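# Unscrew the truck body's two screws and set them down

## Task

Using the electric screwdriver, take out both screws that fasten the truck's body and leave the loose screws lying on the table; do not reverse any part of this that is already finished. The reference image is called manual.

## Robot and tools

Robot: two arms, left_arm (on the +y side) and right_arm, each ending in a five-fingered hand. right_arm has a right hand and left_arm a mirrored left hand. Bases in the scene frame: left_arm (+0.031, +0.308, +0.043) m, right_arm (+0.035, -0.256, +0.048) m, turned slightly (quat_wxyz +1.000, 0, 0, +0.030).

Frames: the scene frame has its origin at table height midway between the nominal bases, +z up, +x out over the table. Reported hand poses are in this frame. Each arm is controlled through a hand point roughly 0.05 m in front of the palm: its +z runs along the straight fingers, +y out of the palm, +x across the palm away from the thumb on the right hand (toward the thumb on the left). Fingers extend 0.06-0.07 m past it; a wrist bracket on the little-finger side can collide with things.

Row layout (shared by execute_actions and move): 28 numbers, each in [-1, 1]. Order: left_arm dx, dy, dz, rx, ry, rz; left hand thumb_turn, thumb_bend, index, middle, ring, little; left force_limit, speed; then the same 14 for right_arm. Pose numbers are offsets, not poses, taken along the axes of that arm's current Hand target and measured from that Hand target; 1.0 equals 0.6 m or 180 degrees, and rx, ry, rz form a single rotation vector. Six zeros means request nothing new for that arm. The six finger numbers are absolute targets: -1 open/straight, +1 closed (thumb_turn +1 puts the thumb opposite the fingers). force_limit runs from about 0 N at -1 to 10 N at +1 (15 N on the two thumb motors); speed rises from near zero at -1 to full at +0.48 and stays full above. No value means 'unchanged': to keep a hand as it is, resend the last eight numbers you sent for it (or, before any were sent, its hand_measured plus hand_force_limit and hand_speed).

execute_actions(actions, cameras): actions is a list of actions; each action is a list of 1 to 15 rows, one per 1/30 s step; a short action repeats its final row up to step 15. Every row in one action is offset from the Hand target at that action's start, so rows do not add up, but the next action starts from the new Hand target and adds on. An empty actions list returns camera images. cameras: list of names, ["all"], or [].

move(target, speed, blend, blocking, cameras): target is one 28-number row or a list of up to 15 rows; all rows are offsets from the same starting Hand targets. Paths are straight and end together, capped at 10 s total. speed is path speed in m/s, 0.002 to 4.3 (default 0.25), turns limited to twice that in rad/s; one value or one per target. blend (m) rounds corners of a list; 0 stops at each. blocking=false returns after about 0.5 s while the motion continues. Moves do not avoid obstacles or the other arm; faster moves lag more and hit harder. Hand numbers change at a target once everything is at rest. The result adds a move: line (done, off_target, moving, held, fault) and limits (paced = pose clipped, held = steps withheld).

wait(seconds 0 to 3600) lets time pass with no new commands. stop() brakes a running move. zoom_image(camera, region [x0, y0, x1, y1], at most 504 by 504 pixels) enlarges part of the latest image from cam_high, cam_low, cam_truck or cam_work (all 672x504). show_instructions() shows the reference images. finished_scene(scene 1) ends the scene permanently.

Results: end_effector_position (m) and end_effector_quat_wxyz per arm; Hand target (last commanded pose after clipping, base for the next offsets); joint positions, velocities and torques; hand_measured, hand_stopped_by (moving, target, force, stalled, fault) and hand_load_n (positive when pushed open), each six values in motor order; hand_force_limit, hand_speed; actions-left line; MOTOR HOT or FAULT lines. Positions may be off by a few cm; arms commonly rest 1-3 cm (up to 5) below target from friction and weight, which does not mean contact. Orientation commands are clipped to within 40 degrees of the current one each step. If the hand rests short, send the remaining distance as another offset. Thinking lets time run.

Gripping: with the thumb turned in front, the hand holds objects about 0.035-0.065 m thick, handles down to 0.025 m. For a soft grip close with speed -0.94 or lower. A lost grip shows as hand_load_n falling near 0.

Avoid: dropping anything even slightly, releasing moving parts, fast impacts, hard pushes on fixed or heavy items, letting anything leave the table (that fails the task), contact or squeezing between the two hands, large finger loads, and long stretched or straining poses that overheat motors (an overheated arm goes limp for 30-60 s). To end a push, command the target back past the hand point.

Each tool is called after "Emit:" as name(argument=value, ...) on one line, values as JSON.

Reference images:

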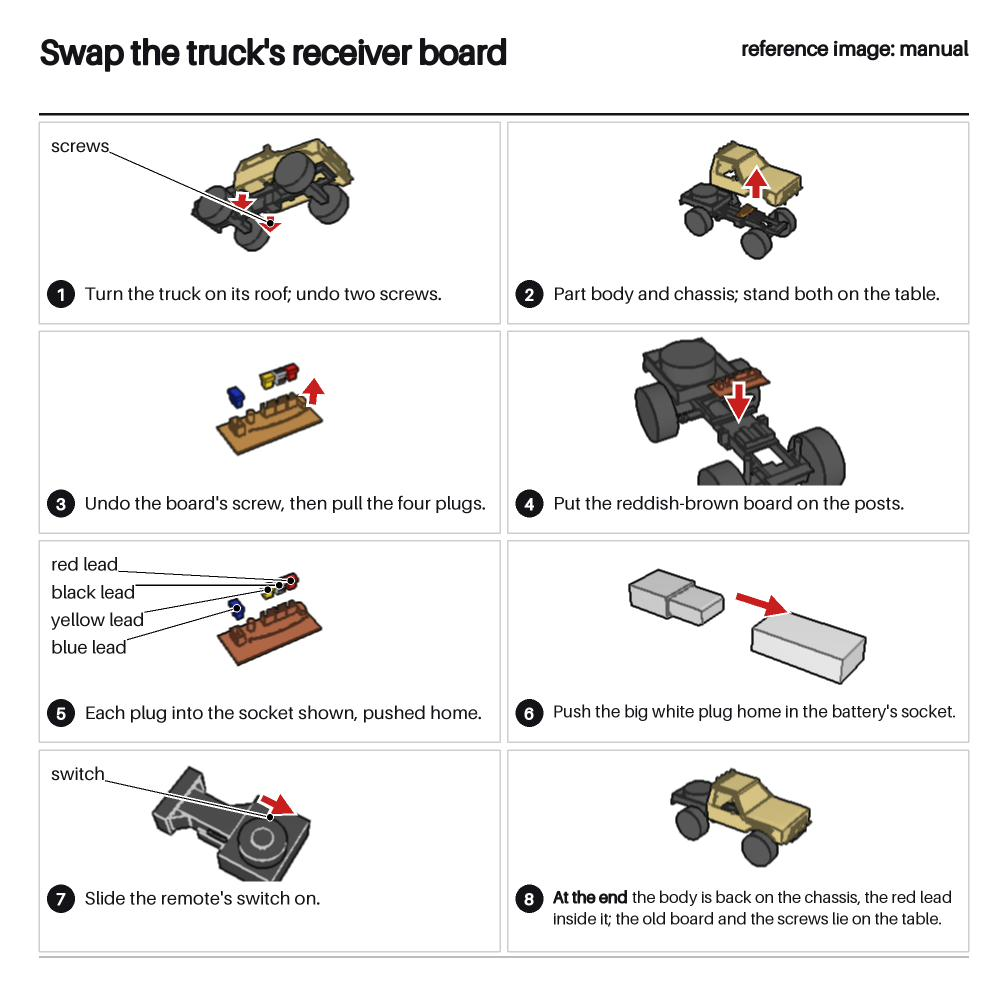

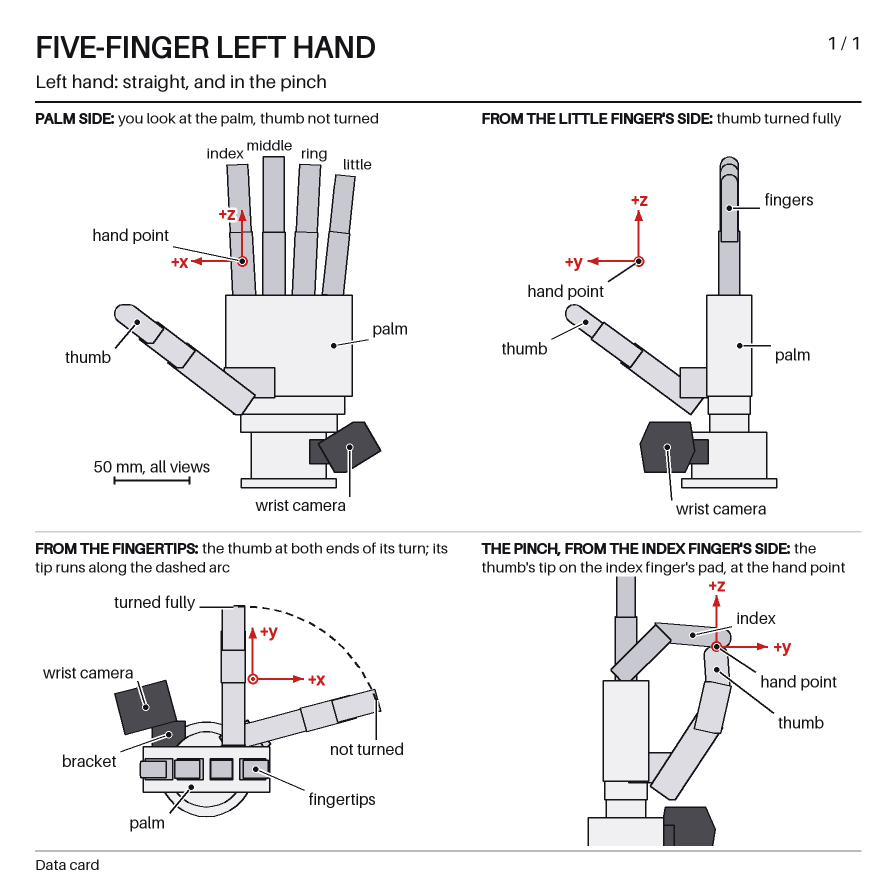

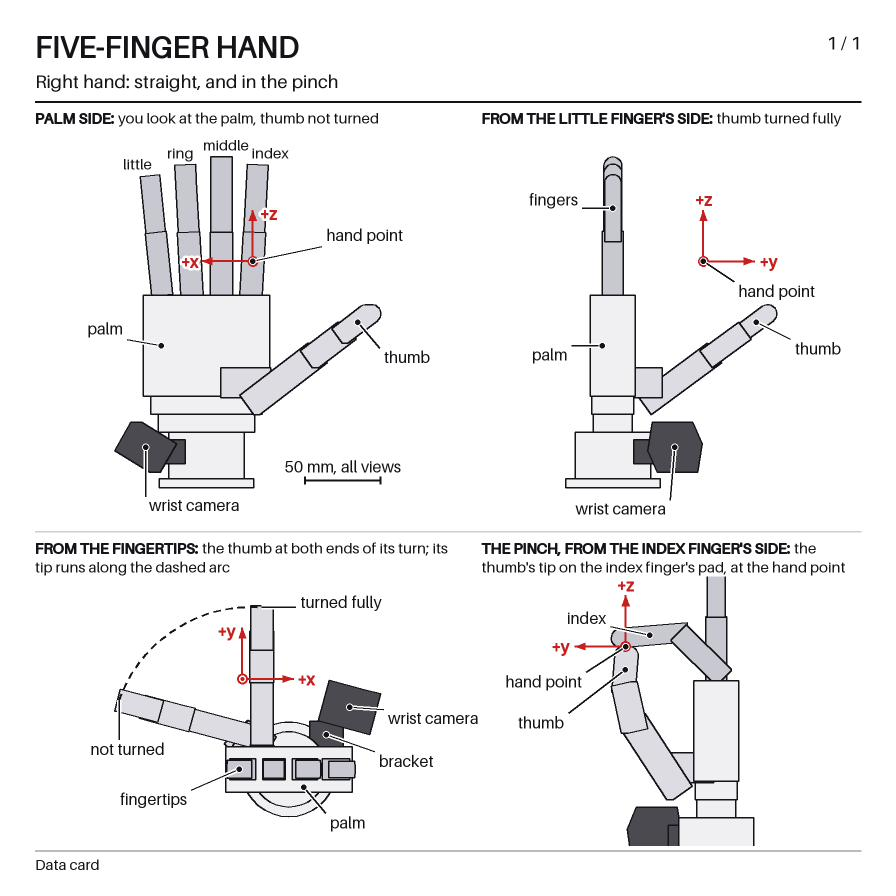

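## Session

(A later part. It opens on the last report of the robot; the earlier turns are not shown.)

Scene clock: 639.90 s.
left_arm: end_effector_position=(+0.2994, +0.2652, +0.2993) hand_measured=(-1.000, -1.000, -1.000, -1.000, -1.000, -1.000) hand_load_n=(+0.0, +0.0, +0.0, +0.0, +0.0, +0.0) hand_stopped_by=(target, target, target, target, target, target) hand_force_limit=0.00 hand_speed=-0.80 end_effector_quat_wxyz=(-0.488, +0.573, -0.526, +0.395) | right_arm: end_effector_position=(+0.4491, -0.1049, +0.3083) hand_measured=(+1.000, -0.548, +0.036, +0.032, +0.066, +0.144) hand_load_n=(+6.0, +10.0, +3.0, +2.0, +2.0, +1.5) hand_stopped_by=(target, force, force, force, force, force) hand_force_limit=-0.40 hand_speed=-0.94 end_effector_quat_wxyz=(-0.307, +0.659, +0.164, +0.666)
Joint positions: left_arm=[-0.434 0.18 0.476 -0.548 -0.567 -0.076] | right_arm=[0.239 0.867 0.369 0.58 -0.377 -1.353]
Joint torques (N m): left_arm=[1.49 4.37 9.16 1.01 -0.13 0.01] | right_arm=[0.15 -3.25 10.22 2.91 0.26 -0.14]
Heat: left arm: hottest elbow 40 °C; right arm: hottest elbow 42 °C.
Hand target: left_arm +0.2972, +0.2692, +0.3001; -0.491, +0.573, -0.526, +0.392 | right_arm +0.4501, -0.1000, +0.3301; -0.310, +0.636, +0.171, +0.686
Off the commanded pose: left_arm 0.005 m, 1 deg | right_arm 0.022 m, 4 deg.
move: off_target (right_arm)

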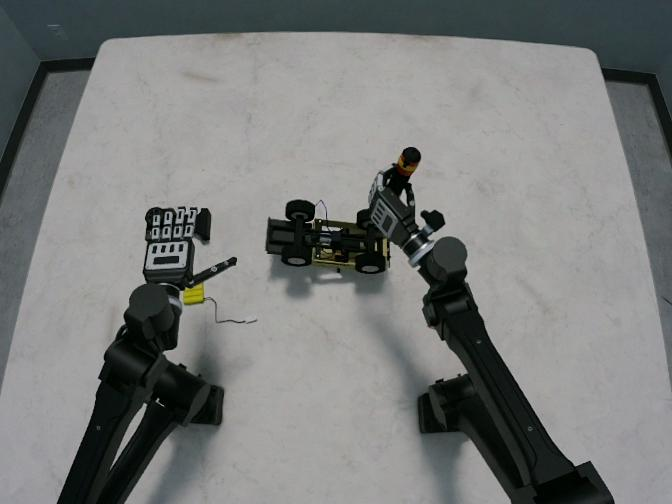

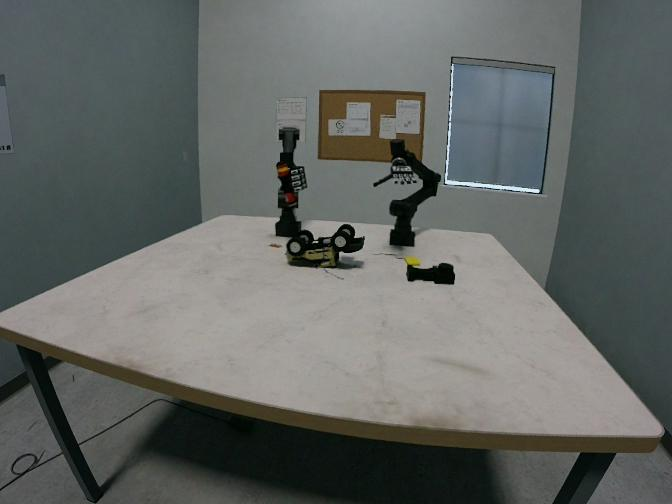

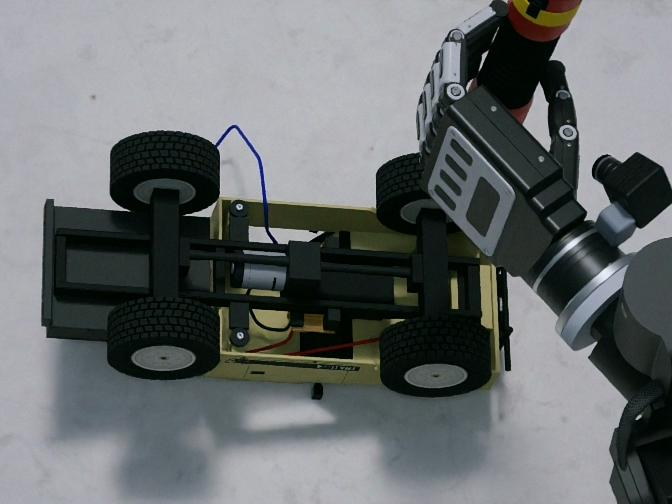

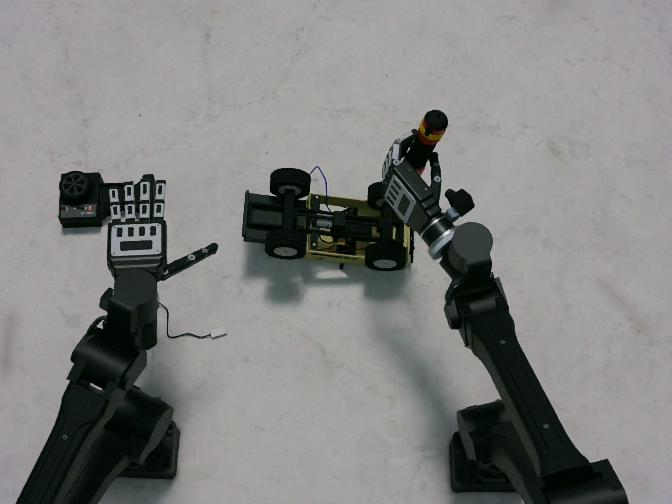

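Emit:
move(target=[[0,0,0,0,0,0,-1,-1,-1,-1,-1,-1,0,-0.8, 0.002,-0.1637,0.1635,0.0086,0.0261,-0.0318,1,-0.54,0.2,0.2,0.25,0.4,-0.4,-0.94]], speed=0.1, cameras=["all"])

Emit:
zoom_image(camera="cam_truck", region=[130, 60, 390, 320])

Emit:
zoom_image(camera="cam_low", region=[285, 140, 355, 280])

Scene clock: 773.47 s.
left_arm: end_effector_position=(+0.2994, +0.2652, +0.2993) hand_measured=(-1.000, -1.000, -1.000, -1.000, -1.000, -1.000) hand_load_n=(+0.0, +0.0, +0.0, +0.0, +0.0, +0.0) hand_stopped_by=(target, target, target, target, target, target) hand_force_limit=0.00 hand_speed=-0.80 end_effector_quat_wxyz=(-0.488, +0.573, -0.526, +0.395) | right_arm: end_effector_position=(+0.4479, +0.0211, +0.3024) hand_measured=(+1.000, -0.548, +0.036, +0.032, +0.066, +0.144) hand_load_n=(+6.0, +9.5, +3.0, +2.0, +2.0, +1.5) hand_stopped_by=(target, force, force, force, force, force) hand_force_limit=-0.40 hand_speed=-0.94 end_effector_quat_wxyz=(-0.287, +0.641, +0.199, +0.683)
Joint positions: left_arm=[-0.434 0.18 0.476 -0.548 -0.567 -0.076] | right_arm=[0.651 1.141 0.466 0.773 0.012 -1.476]
Joint torques (N m): left_arm=[1.03 4.01 9.09 1.02 -0.11 -0.01] | right_arm=[-0.21 -6.07 14.31 2.95 0.21 -0.52]
Heat: left arm: hottest elbow 41 °C; right arm: hottest elbow 38 °C.
Hand target: left_arm +0.2972, +0.2692, +0.3001; -0.491, +0.573, -0.526, +0.392 | right_arm +0.4622, +0.0349, +0.3600; -0.290, +0.594, +0.199, +0.724
Off the commanded pose: left_arm 0.005 m, 1 deg | right_arm 0.061 m, 7 deg.
move: off_target (right_arm)

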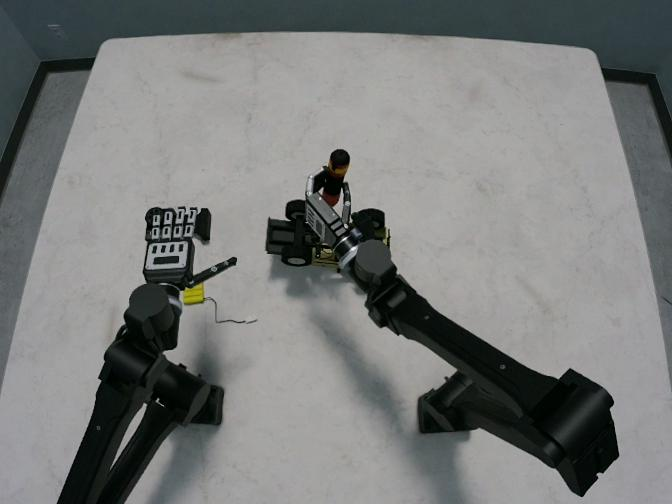

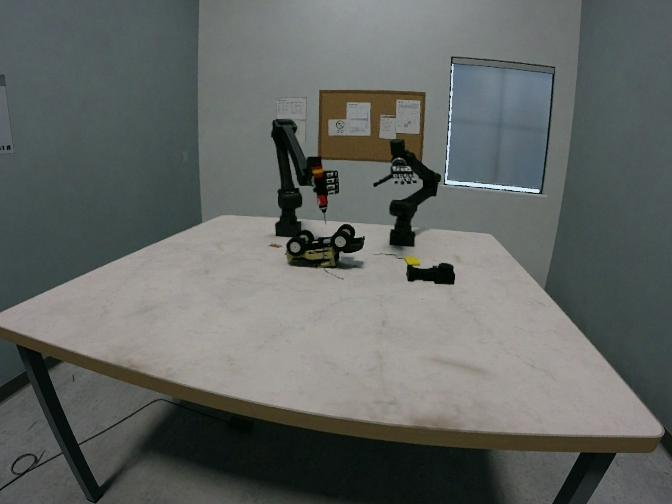

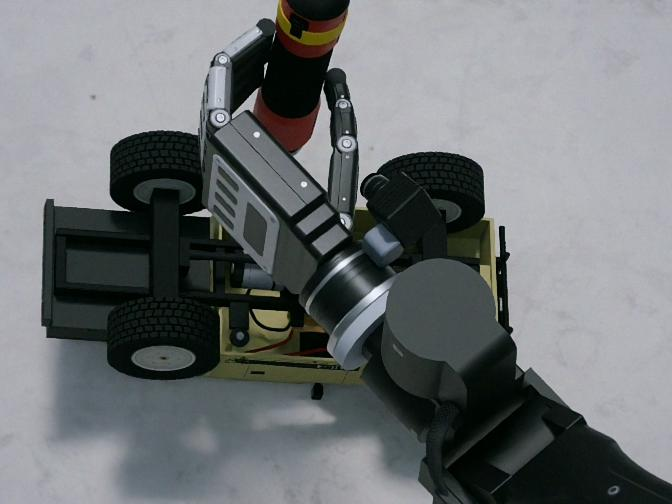

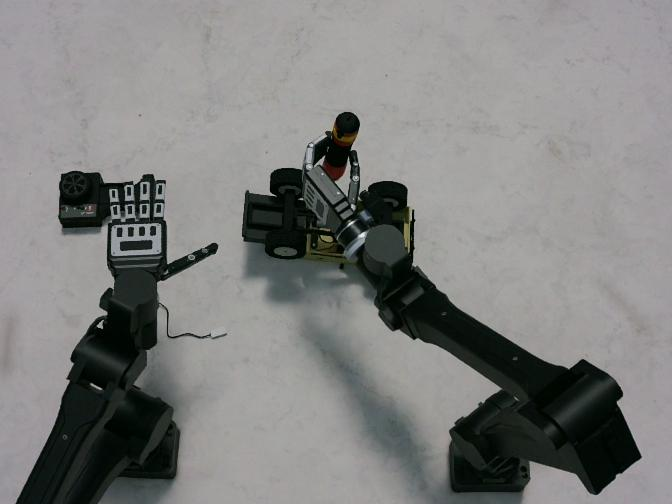

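Scaled by 1.938 from the camera's image (finer frame: 960x720).

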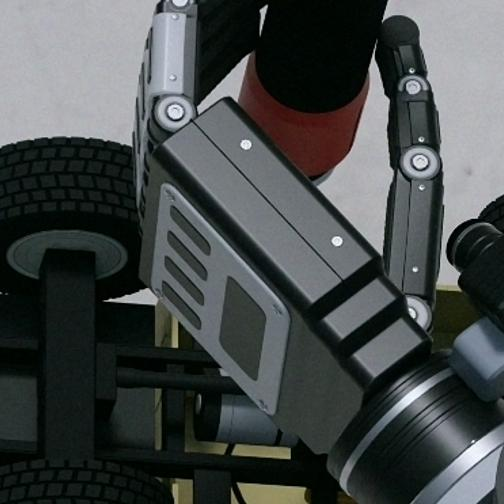

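Scaled by 3.600 from the camera's image (finer frame: 960x720).

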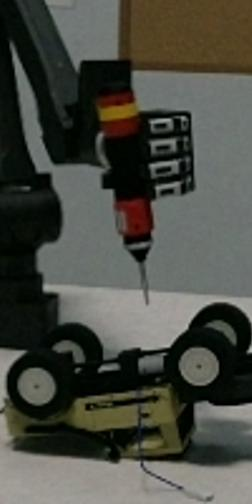

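Emit:
move(target=[[0,0,0,0,0,0,-1,-1,-1,-1,-1,-1,0,-0.8, -0.0468,0.0052,0.0273,-0.1067,0.011,0.004,1,-0.54,0.2,0.2,0.25,0.4,-0.4,-0.94]], speed=0.08, cameras=["all"])

Emit:
zoom_image(camera="cam_truck", region=[130, 60, 390, 320])

Emit:
zoom_image(camera="cam_low", region=[285, 140, 355, 280])

Scene clock: 857.43 s.
left_arm: end_effector_position=(+0.2994, +0.2652, +0.2993) hand_measured=(-1.000, -1.000, -1.000, -1.000, -1.000, -1.000) hand_load_n=(+0.0, +0.0, +0.0, +0.0, +0.0, +0.0) hand_stopped_by=(target, target, target, target, target, target) hand_force_limit=0.00 hand_speed=-0.80 end_effector_quat_wxyz=(-0.488, +0.573, -0.526, +0.395) | right_arm: end_effector_position=(+0.4706, +0.0311, +0.2911) hand_measured=(+1.000, -0.548, +0.036, +0.032, +0.066, +0.144) hand_load_n=(+6.0, +10.0, +2.5, +2.0, +2.0, +1.5) hand_stopped_by=(target, force, force, force, force, force) hand_force_limit=-0.40 hand_speed=-0.94 end_effector_quat_wxyz=(-0.182, +0.658, +0.074, +0.727)
Joint positions: left_arm=[-0.434 0.18 0.476 -0.548 -0.567 -0.076] | right_arm=[0.803 1.363 0.585 0.919 0.5 -1.505]
Joint torques (N m): left_arm=[1.44 4.19 9.05 1.02 -0.11 0.02] | right_arm=[0.21 -8.41 12.97 2.63 0.16 -0.49]
Heat: left arm: hottest elbow 41 °C; right arm: hottest elbow 45 °C.
Hand target: left_arm +0.2972, +0.2692, +0.3001; -0.491, +0.573, -0.526, +0.392 | right_arm +0.4800, +0.0481, +0.3358; -0.195, +0.623, +0.066, +0.755
Off the commanded pose: left_arm 0.005 m, 1 deg | right_arm 0.049 m, 5 deg.
move: off_target (right_arm)

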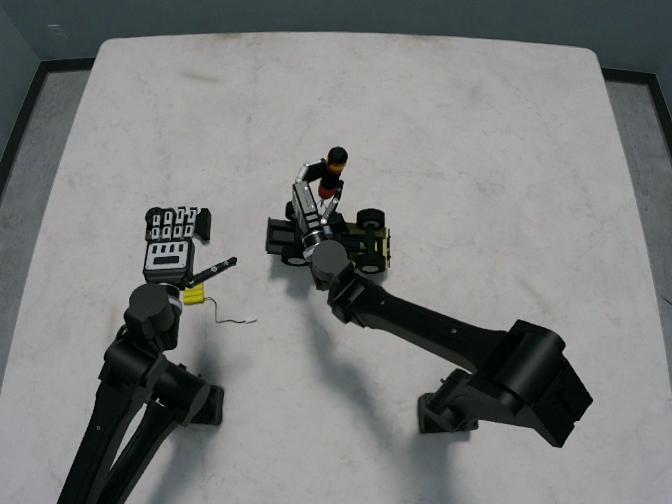

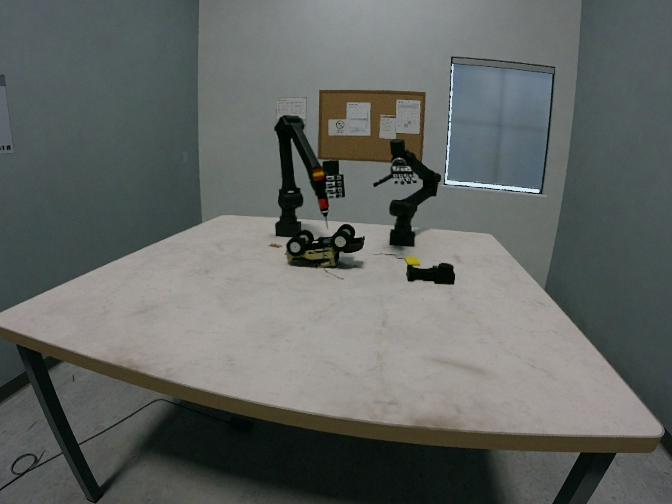

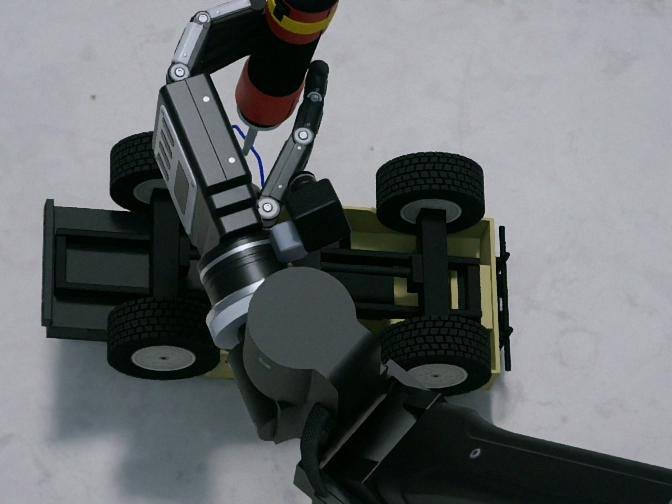

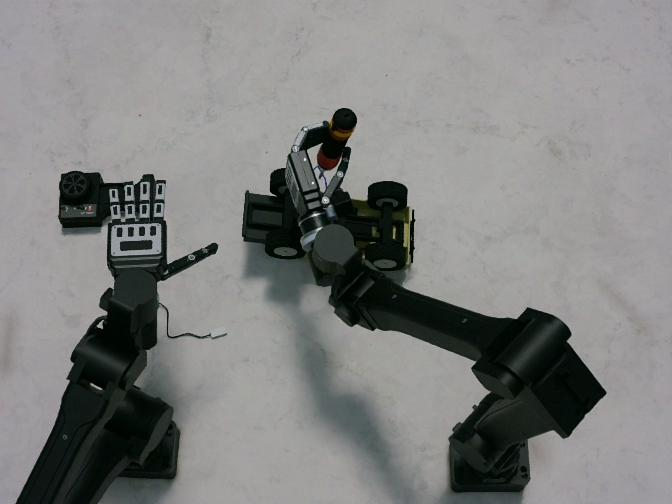

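Scaled by 1.938 from the camera's image (finer frame: 960x720).

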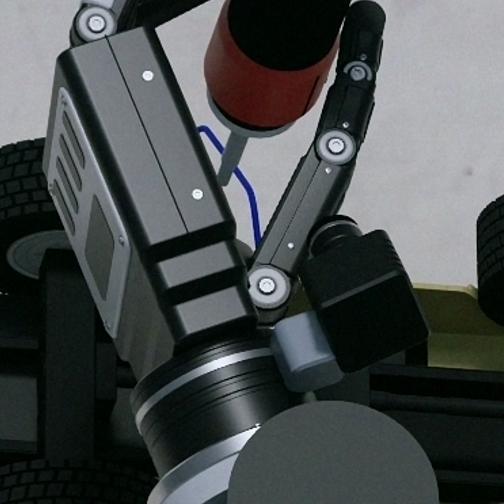

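Scaled by 3.600 from the camera's image (finer frame: 960x720).

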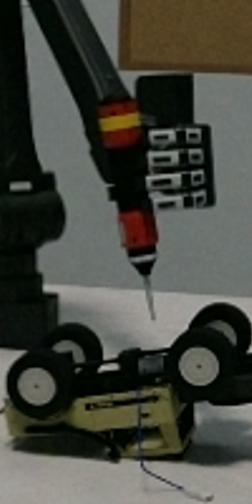

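Emit:
zoom_image(camera="cam_truck", region=[200, 80, 310, 190])

Emit:
zoom_image(camera="cam_low", region=[310, 195, 345, 255])

Scaled by 4.582 from the camera's image (finer frame: 960x720).

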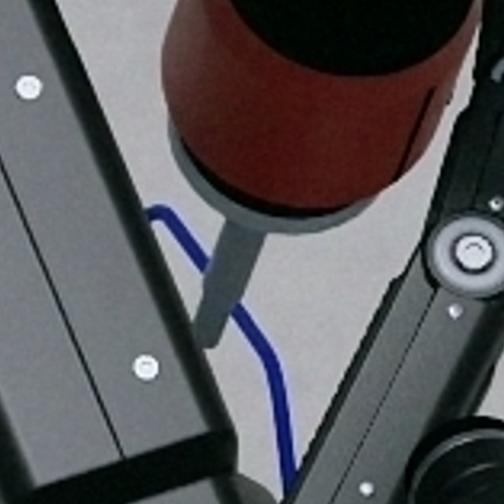

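Scaled by 8.400 from the camera's image (finer frame: 960x720).

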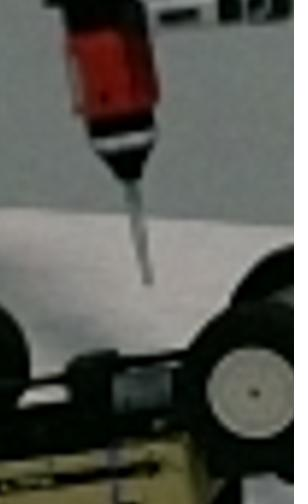

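Emit:
move(target=[[0,0,0,0,0,0,-1,-1,-1,-1,-1,-1,0,-0.8, -0.0462,0.0053,-0.0248,-0.0645,0.0041,-0.0027,1,-0.54,0.2,0.2,0.25,0.4,-0.4,-0.94]], speed=0.05, cameras=["all"])

Emit:
zoom_image(camera="cam_truck", region=[170, 80, 330, 240])

Emit:
zoom_image(camera="cam_low", region=[300, 170, 355, 270])

Scene clock: 921.17 s.
left_arm: end_effector_position=(+0.2994, +0.2652, +0.2993) hand_measured=(-1.000, -1.000, -1.000, -1.000, -1.000, -1.000) hand_load_n=(+0.0, +0.0, +0.0, +0.0, +0.0, +0.0) hand_stopped_by=(target, target, target, target, target, target) hand_force_limit=0.00 hand_speed=-0.80 end_effector_quat_wxyz=(-0.488, +0.573, -0.526, +0.395) | right_arm: end_effector_position=(+0.4646, +0.0285, +0.2714) hand_measured=(+1.000, -0.548, +0.036, +0.032, +0.066, +0.144) hand_load_n=(+6.0, +9.5, +3.0, +2.0, +2.0, +1.5) hand_stopped_by=(target, force, force, force, force, force) hand_force_limit=-0.40 hand_speed=-0.94 end_effector_quat_wxyz=(-0.114, +0.660, +0.000, +0.743)
Joint positions: left_arm=[-0.434 0.18 0.476 -0.548 -0.567 -0.076] | right_arm=[0.88 1.493 0.634 1.042 0.778 -1.547]
Joint torques (N m): left_arm=[1.55 4.07 9.17 0.91 -0.1 0] | right_arm=[0.32 -9.41 11.74 2.3 0.09 -0.5]
Heat: left arm: hottest elbow 41 °C; right arm: hottest elbow 45 °C.
Hand target: left_arm +0.2972, +0.2692, +0.3001; -0.491, +0.573, -0.526, +0.392 | right_arm +0.4718, +0.0458, +0.3055; -0.128, +0.634, -0.009, +0.763
Off the commanded pose: left_arm 0.005 m, 1 deg | right_arm 0.039 m, 4 deg.
move: off_target (right_arm)

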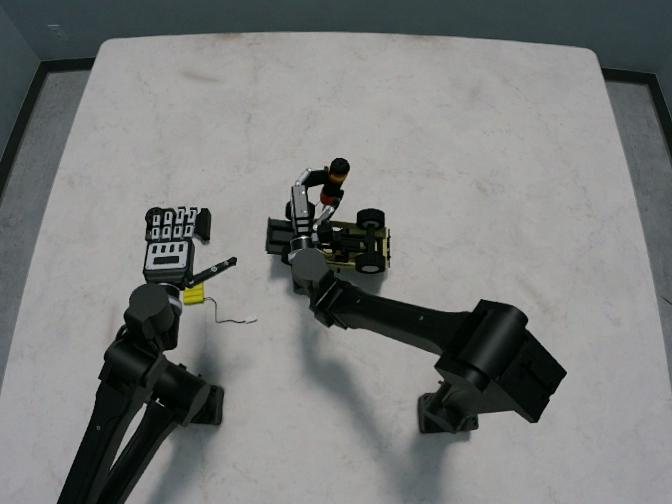

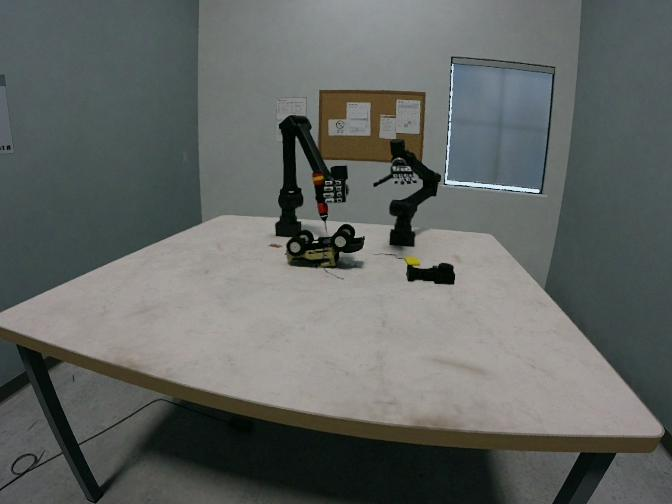

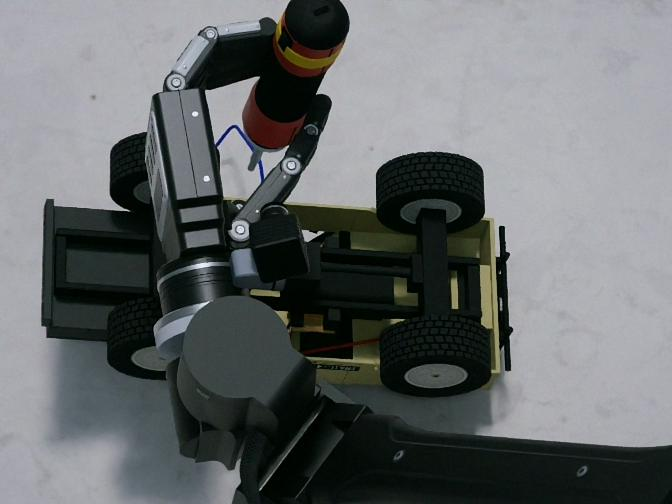

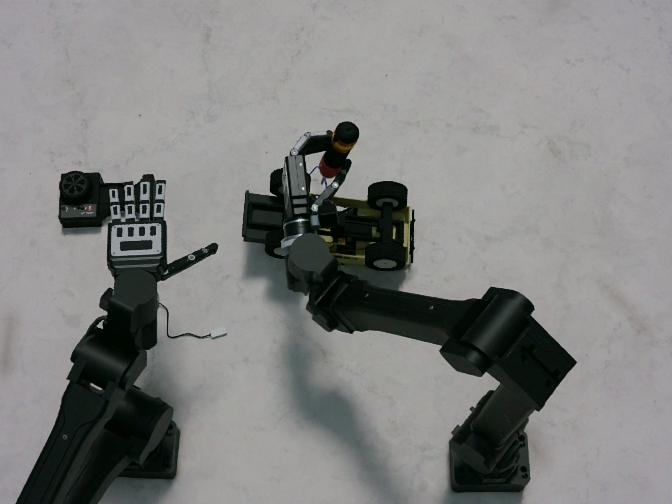

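Scaled by 3.150 from the camera's image (finer frame: 960x720).

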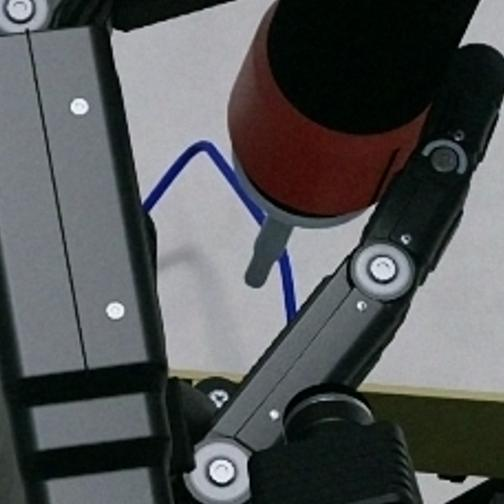

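Scaled by 5.040 from the camera's image (finer frame: 960x720).

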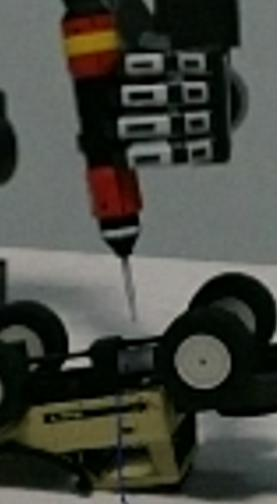

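Emit:
move(target=[[0,0,0,0,0,0,-1,-1,-1,-1,-1,-1,0,-0.8, -0.0515,-0.0007,-0.0178,0,0,0,1,-0.54,0.2,0.2,0.25,0.4,-0.4,-0.94]], speed=0.04, cameras=["cam_truck","cam_low"])

Emit:
zoom_image(camera="cam_truck", region=[190, 130, 290, 230])

Emit:
zoom_image(camera="cam_low", region=[300, 210, 350, 260])

Scene clock: 942.77 s.
left_arm: end_effector_position=(+0.2994, +0.2652, +0.2993) hand_measured=(-1.000, -1.000, -1.000, -1.000, -1.000, -1.000) hand_load_n=(+0.0, +0.0, +0.0, +0.0, +0.0, -0.5) hand_stopped_by=(target, target, target, target, target, target) hand_force_limit=0.00 hand_speed=-0.80 end_effector_quat_wxyz=(-0.488, +0.573, -0.526, +0.395) | right_arm: end_effector_position=(+0.4632, +0.0384, +0.2489) hand_measured=(+1.000, -0.548, +0.036, +0.032, +0.066, +0.144) hand_load_n=(+6.0, +9.5, +3.0, +2.0, +1.5, +1.5) hand_stopped_by=(target, force, force, force, force, force) hand_force_limit=-0.40 hand_speed=-0.94 end_effector_quat_wxyz=(-0.119, +0.654, -0.004, +0.747)
Joint positions: left_arm=[-0.434 0.18 0.476 -0.548 -0.567 -0.076] | right_arm=[0.897 1.584 0.634 1.156 0.795 -1.555]
Joint torques (N m): left_arm=[1.44 4.25 9.17 0.88 -0.1 0.01] | right_arm=[0.26 -9.88 9.4 2.37 0.07 -0.5]
Heat: left arm: hottest elbow 41 °C; right arm: hottest elbow 44 °C.
Hand target: left_arm +0.2972, +0.2692, +0.3001; -0.491, +0.573, -0.526, +0.392 | right_arm +0.4664, +0.0512, +0.2736; -0.129, +0.634, -0.009, +0.763
Off the commanded pose: left_arm 0.005 m, 1 deg | right_arm 0.028 m, 3 deg.
move: off_target (right_arm)
Images, in order (width x height): cam_low 672x504, cam_truck 672x504.

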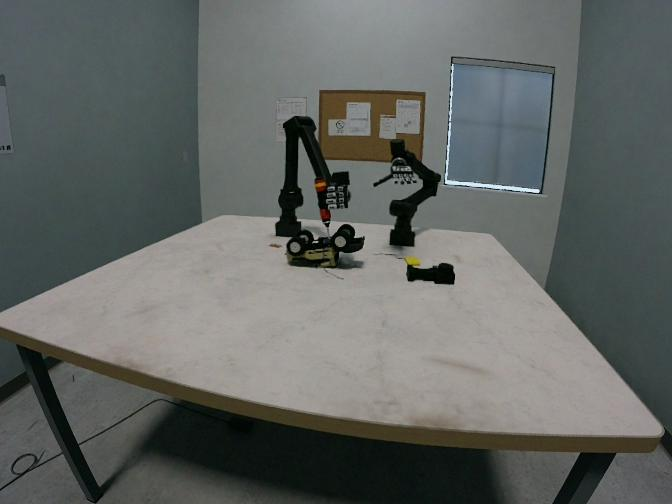

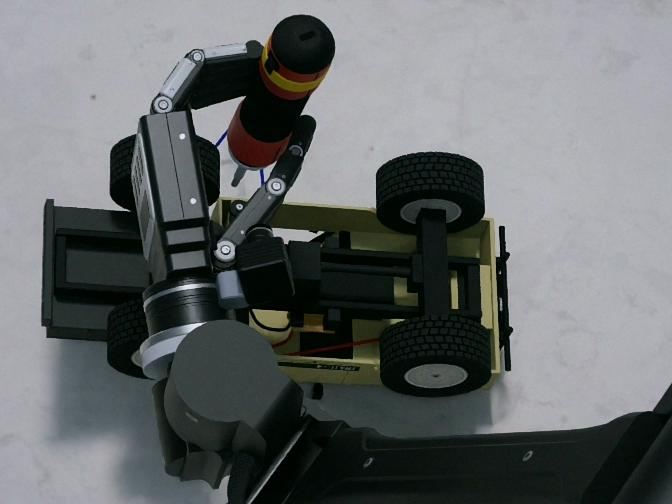

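Scaled by 5.040 from the camera's image (finer frame: 960x720).

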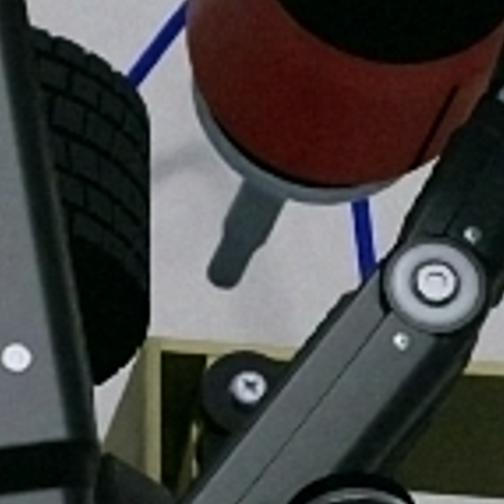

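Scaled by 10.080 from the camera's image (finer frame: 960x720).

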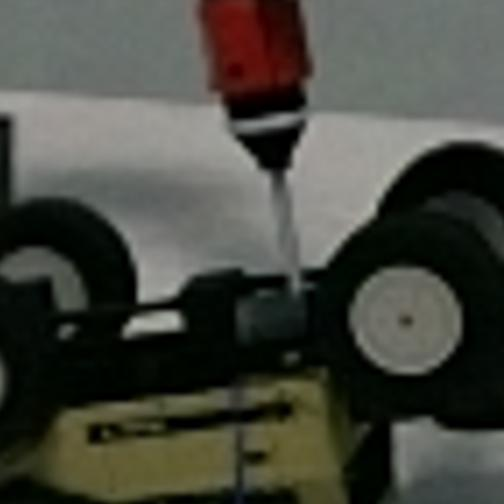

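Emit:
move(target=[[0,0,0,0,0,0,-1,-1,-1,-1,-1,-1,0,-0.8, -0.026,0.01,-0.0165,0,0,0,1,-0.54,0.2,0.2,0.25,0.4,-0.4,-0.94]], speed=0.03, cameras=["cam_truck","cam_low"])

Emit:
zoom_image(camera="cam_truck", region=[190, 130, 290, 230])

Emit:
zoom_image(camera="cam_low", region=[300, 210, 350, 260])

Scene clock: 958.63 s.
left_arm: end_effector_position=(+0.2994, +0.2652, +0.2993) hand_measured=(-1.000, -1.000, -1.000, -1.000, -1.000, -1.000) hand_load_n=(-0.5, +0.0, +0.0, +0.0, +0.0, +0.0) hand_stopped_by=(target, target, target, target, target, target) hand_force_limit=0.00 hand_speed=-0.80 end_effector_quat_wxyz=(-0.488, +0.573, -0.526, +0.395) | right_arm: end_effector_position=(+0.4626, +0.0412, +0.2431) hand_measured=(+1.000, -0.548, +0.036, +0.032, +0.066, +0.144) hand_load_n=(+6.0, +9.5, +3.0, +2.0, +1.5, +1.5) hand_stopped_by=(target, force, force, force, force, force) hand_force_limit=-0.40 hand_speed=-0.94 end_effector_quat_wxyz=(-0.126, +0.646, -0.012, +0.752)
Joint positions: left_arm=[-0.434 0.18 0.476 -0.548 -0.567 -0.076] | right_arm=[0.903 1.621 0.634 1.226 0.801 -1.558]
Joint torques (N m): left_arm=[1.2 4.19 9.18 1.01 -0.11 0.02] | right_arm=[0.32 -10.11 6.82 2.36 0.02 -0.48]
Heat: left arm: hottest elbow 41 °C; right arm: hottest elbow 42 °C.
Hand target: left_arm +0.2972, +0.2692, +0.3001; -0.491, +0.573, -0.526, +0.392 | right_arm +0.4605, +0.0470, +0.2556; -0.129, +0.634, -0.009, +0.763
Off the commanded pose: left_arm 0.005 m, 1 deg | right_arm 0.014 m, 2 deg.
move: off_target (right_arm)
Images, in order (width x height): cam_low 672x504, cam_truck 672x504.

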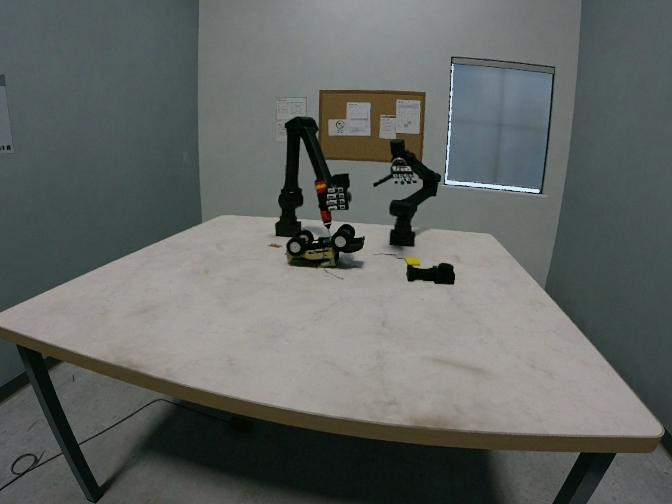

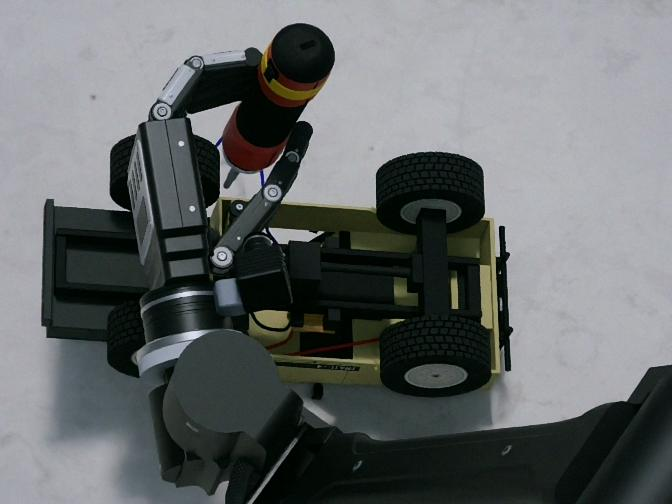

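Scaled by 5.040 from the camera's image (finer frame: 960x720).

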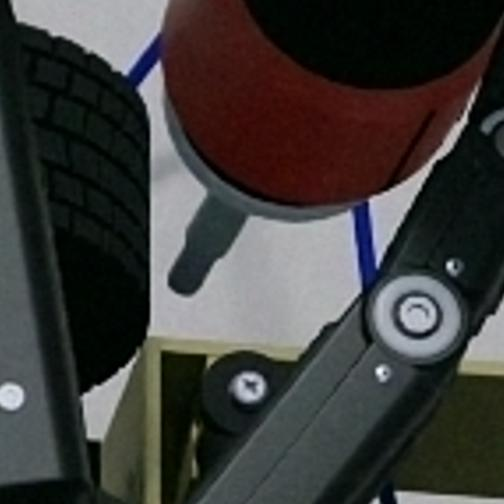

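Scaled by 10.080 from the camera's image (finer frame: 960x720).

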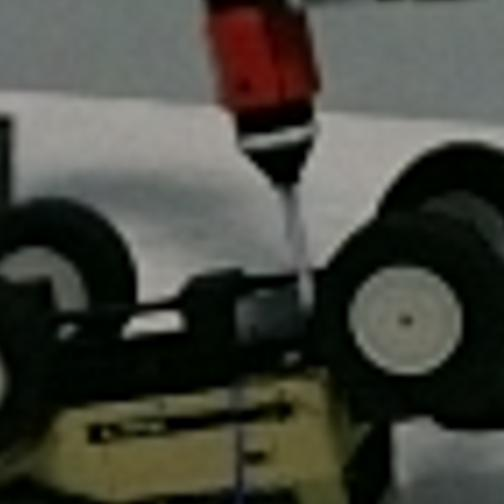

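Emit:
move(target=[[0,0,0,0,0,0,-1,-1,-1,-1,-1,-1,0,-0.8, -0.0188,0.0108,0,-0.0018,-0.0208,-0.0095,1,-0.54,0.2,0.2,0.25,0.4,-0.4,-0.94]], speed=0.03, cameras=["cam_truck","cam_low"])

Emit:
zoom_image(camera="cam_truck", region=[190, 130, 290, 230])

Emit:
zoom_image(camera="cam_low", region=[300, 210, 350, 260])

Scene clock: 979.93 s.
left_arm: end_effector_position=(+0.2994, +0.2652, +0.2993) hand_measured=(-1.000, -1.000, -1.000, -1.000, -1.000, -1.000) hand_load_n=(+0.0, +0.0, +0.0, +0.0, +0.0, +0.0) hand_stopped_by=(target, target, target, target, target, target) hand_force_limit=0.00 hand_speed=-0.80 end_effector_quat_wxyz=(-0.488, +0.573, -0.526, +0.395) | right_arm: end_effector_position=(+0.4627, +0.0417, +0.2296) hand_measured=(+1.000, -0.548, +0.036, +0.032, +0.066, +0.144) hand_load_n=(+6.0, +9.5, +3.0, +2.0, +2.0, +1.5) hand_stopped_by=(target, force, force, force, force, force) hand_force_limit=-0.40 hand_speed=-0.94 end_effector_quat_wxyz=(-0.107, +0.667, +0.008, +0.738)
Joint positions: left_arm=[-0.434 0.18 0.476 -0.548 -0.567 -0.076] | right_arm=[0.903 1.621 0.634 1.147 0.8 -1.553]
Joint torques (N m): left_arm=[1.32 4.25 9.1 0.94 -0.11 0.03] | right_arm=[-0.67 -11.75 6.63 1.05 -0.17 -0.11]
Heat: left arm: hottest elbow 41 °C; right arm: hottest elbow 41 °C.
Hand target: left_arm +0.2972, +0.2692, +0.3001; -0.491, +0.573, -0.526, +0.392 | right_arm +0.4635, +0.0432, +0.2436; -0.116, +0.659, +0.003, +0.743
Off the commanded pose: left_arm 0.005 m, 1 deg | right_arm 0.014 m, 2 deg.
move: off_target (right_arm)
Images, in order (width x height): cam_low 672x504, cam_truck 672x504.

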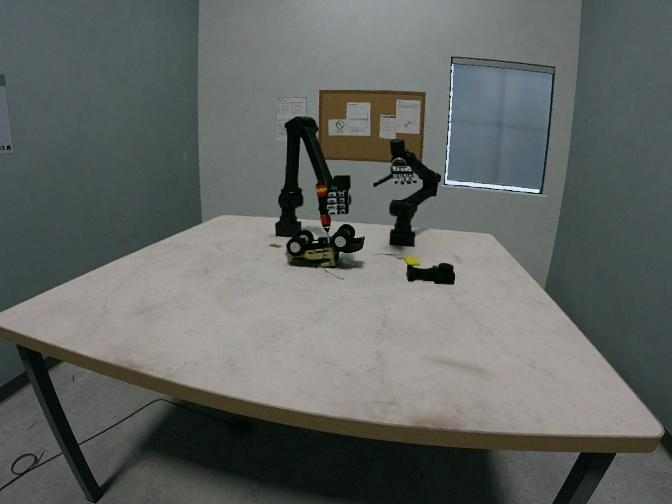

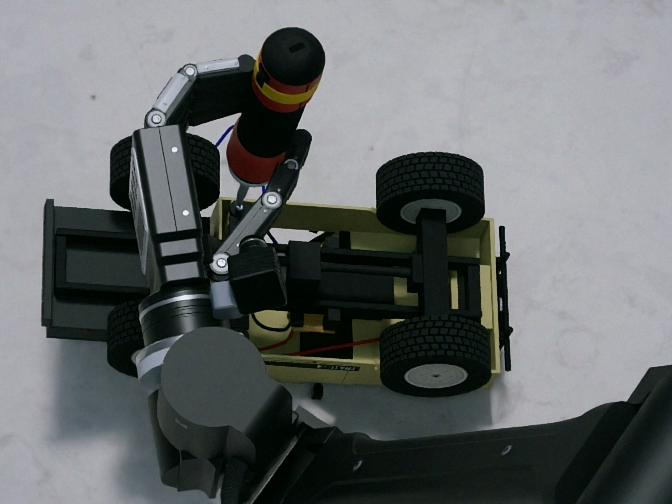

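Scaled by 5.040 from the camera's image (finer frame: 960x720).

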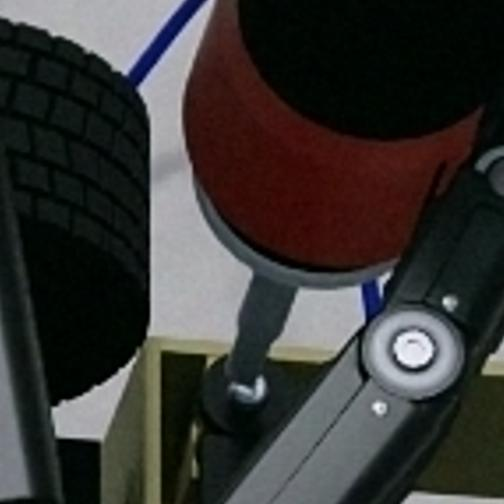

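Scaled by 10.080 from the camera's image (finer frame: 960x720).

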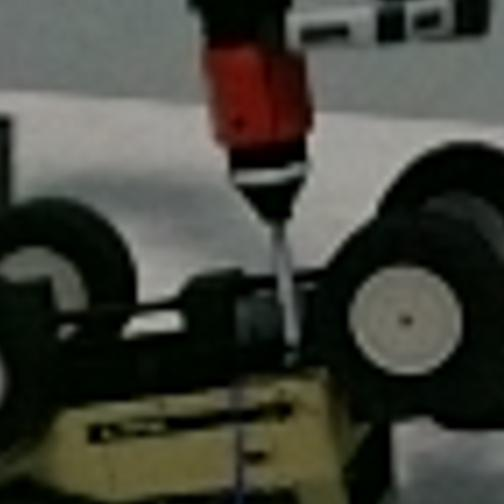

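Emit:
zoom_image(camera="cam_truck", region=[215, 180, 265, 230])

Emit:
zoom_image(camera="cam_low", region=[315, 225, 345, 255])

Scaled by 10.080 from the camera's image (finer frame: 960x720).

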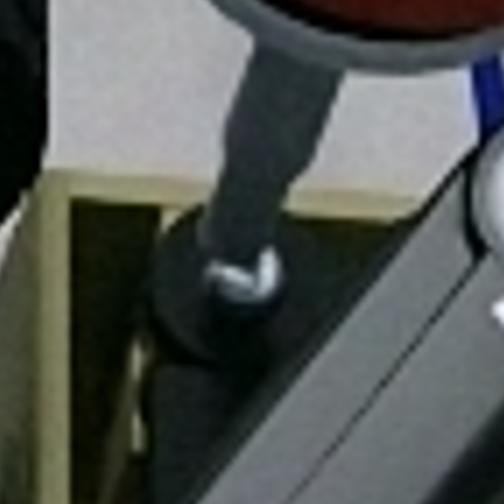

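Scaled by 16.800 from the camera's image (finer frame: 960x720).

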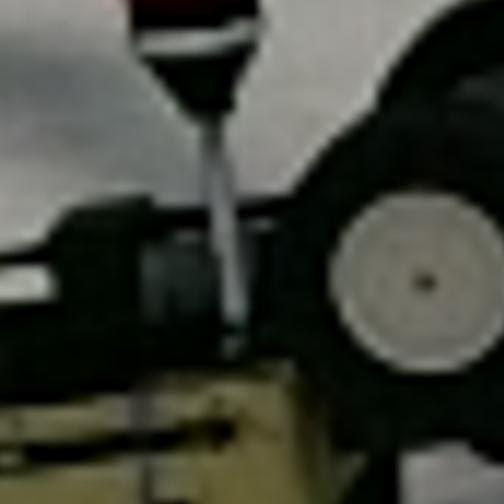

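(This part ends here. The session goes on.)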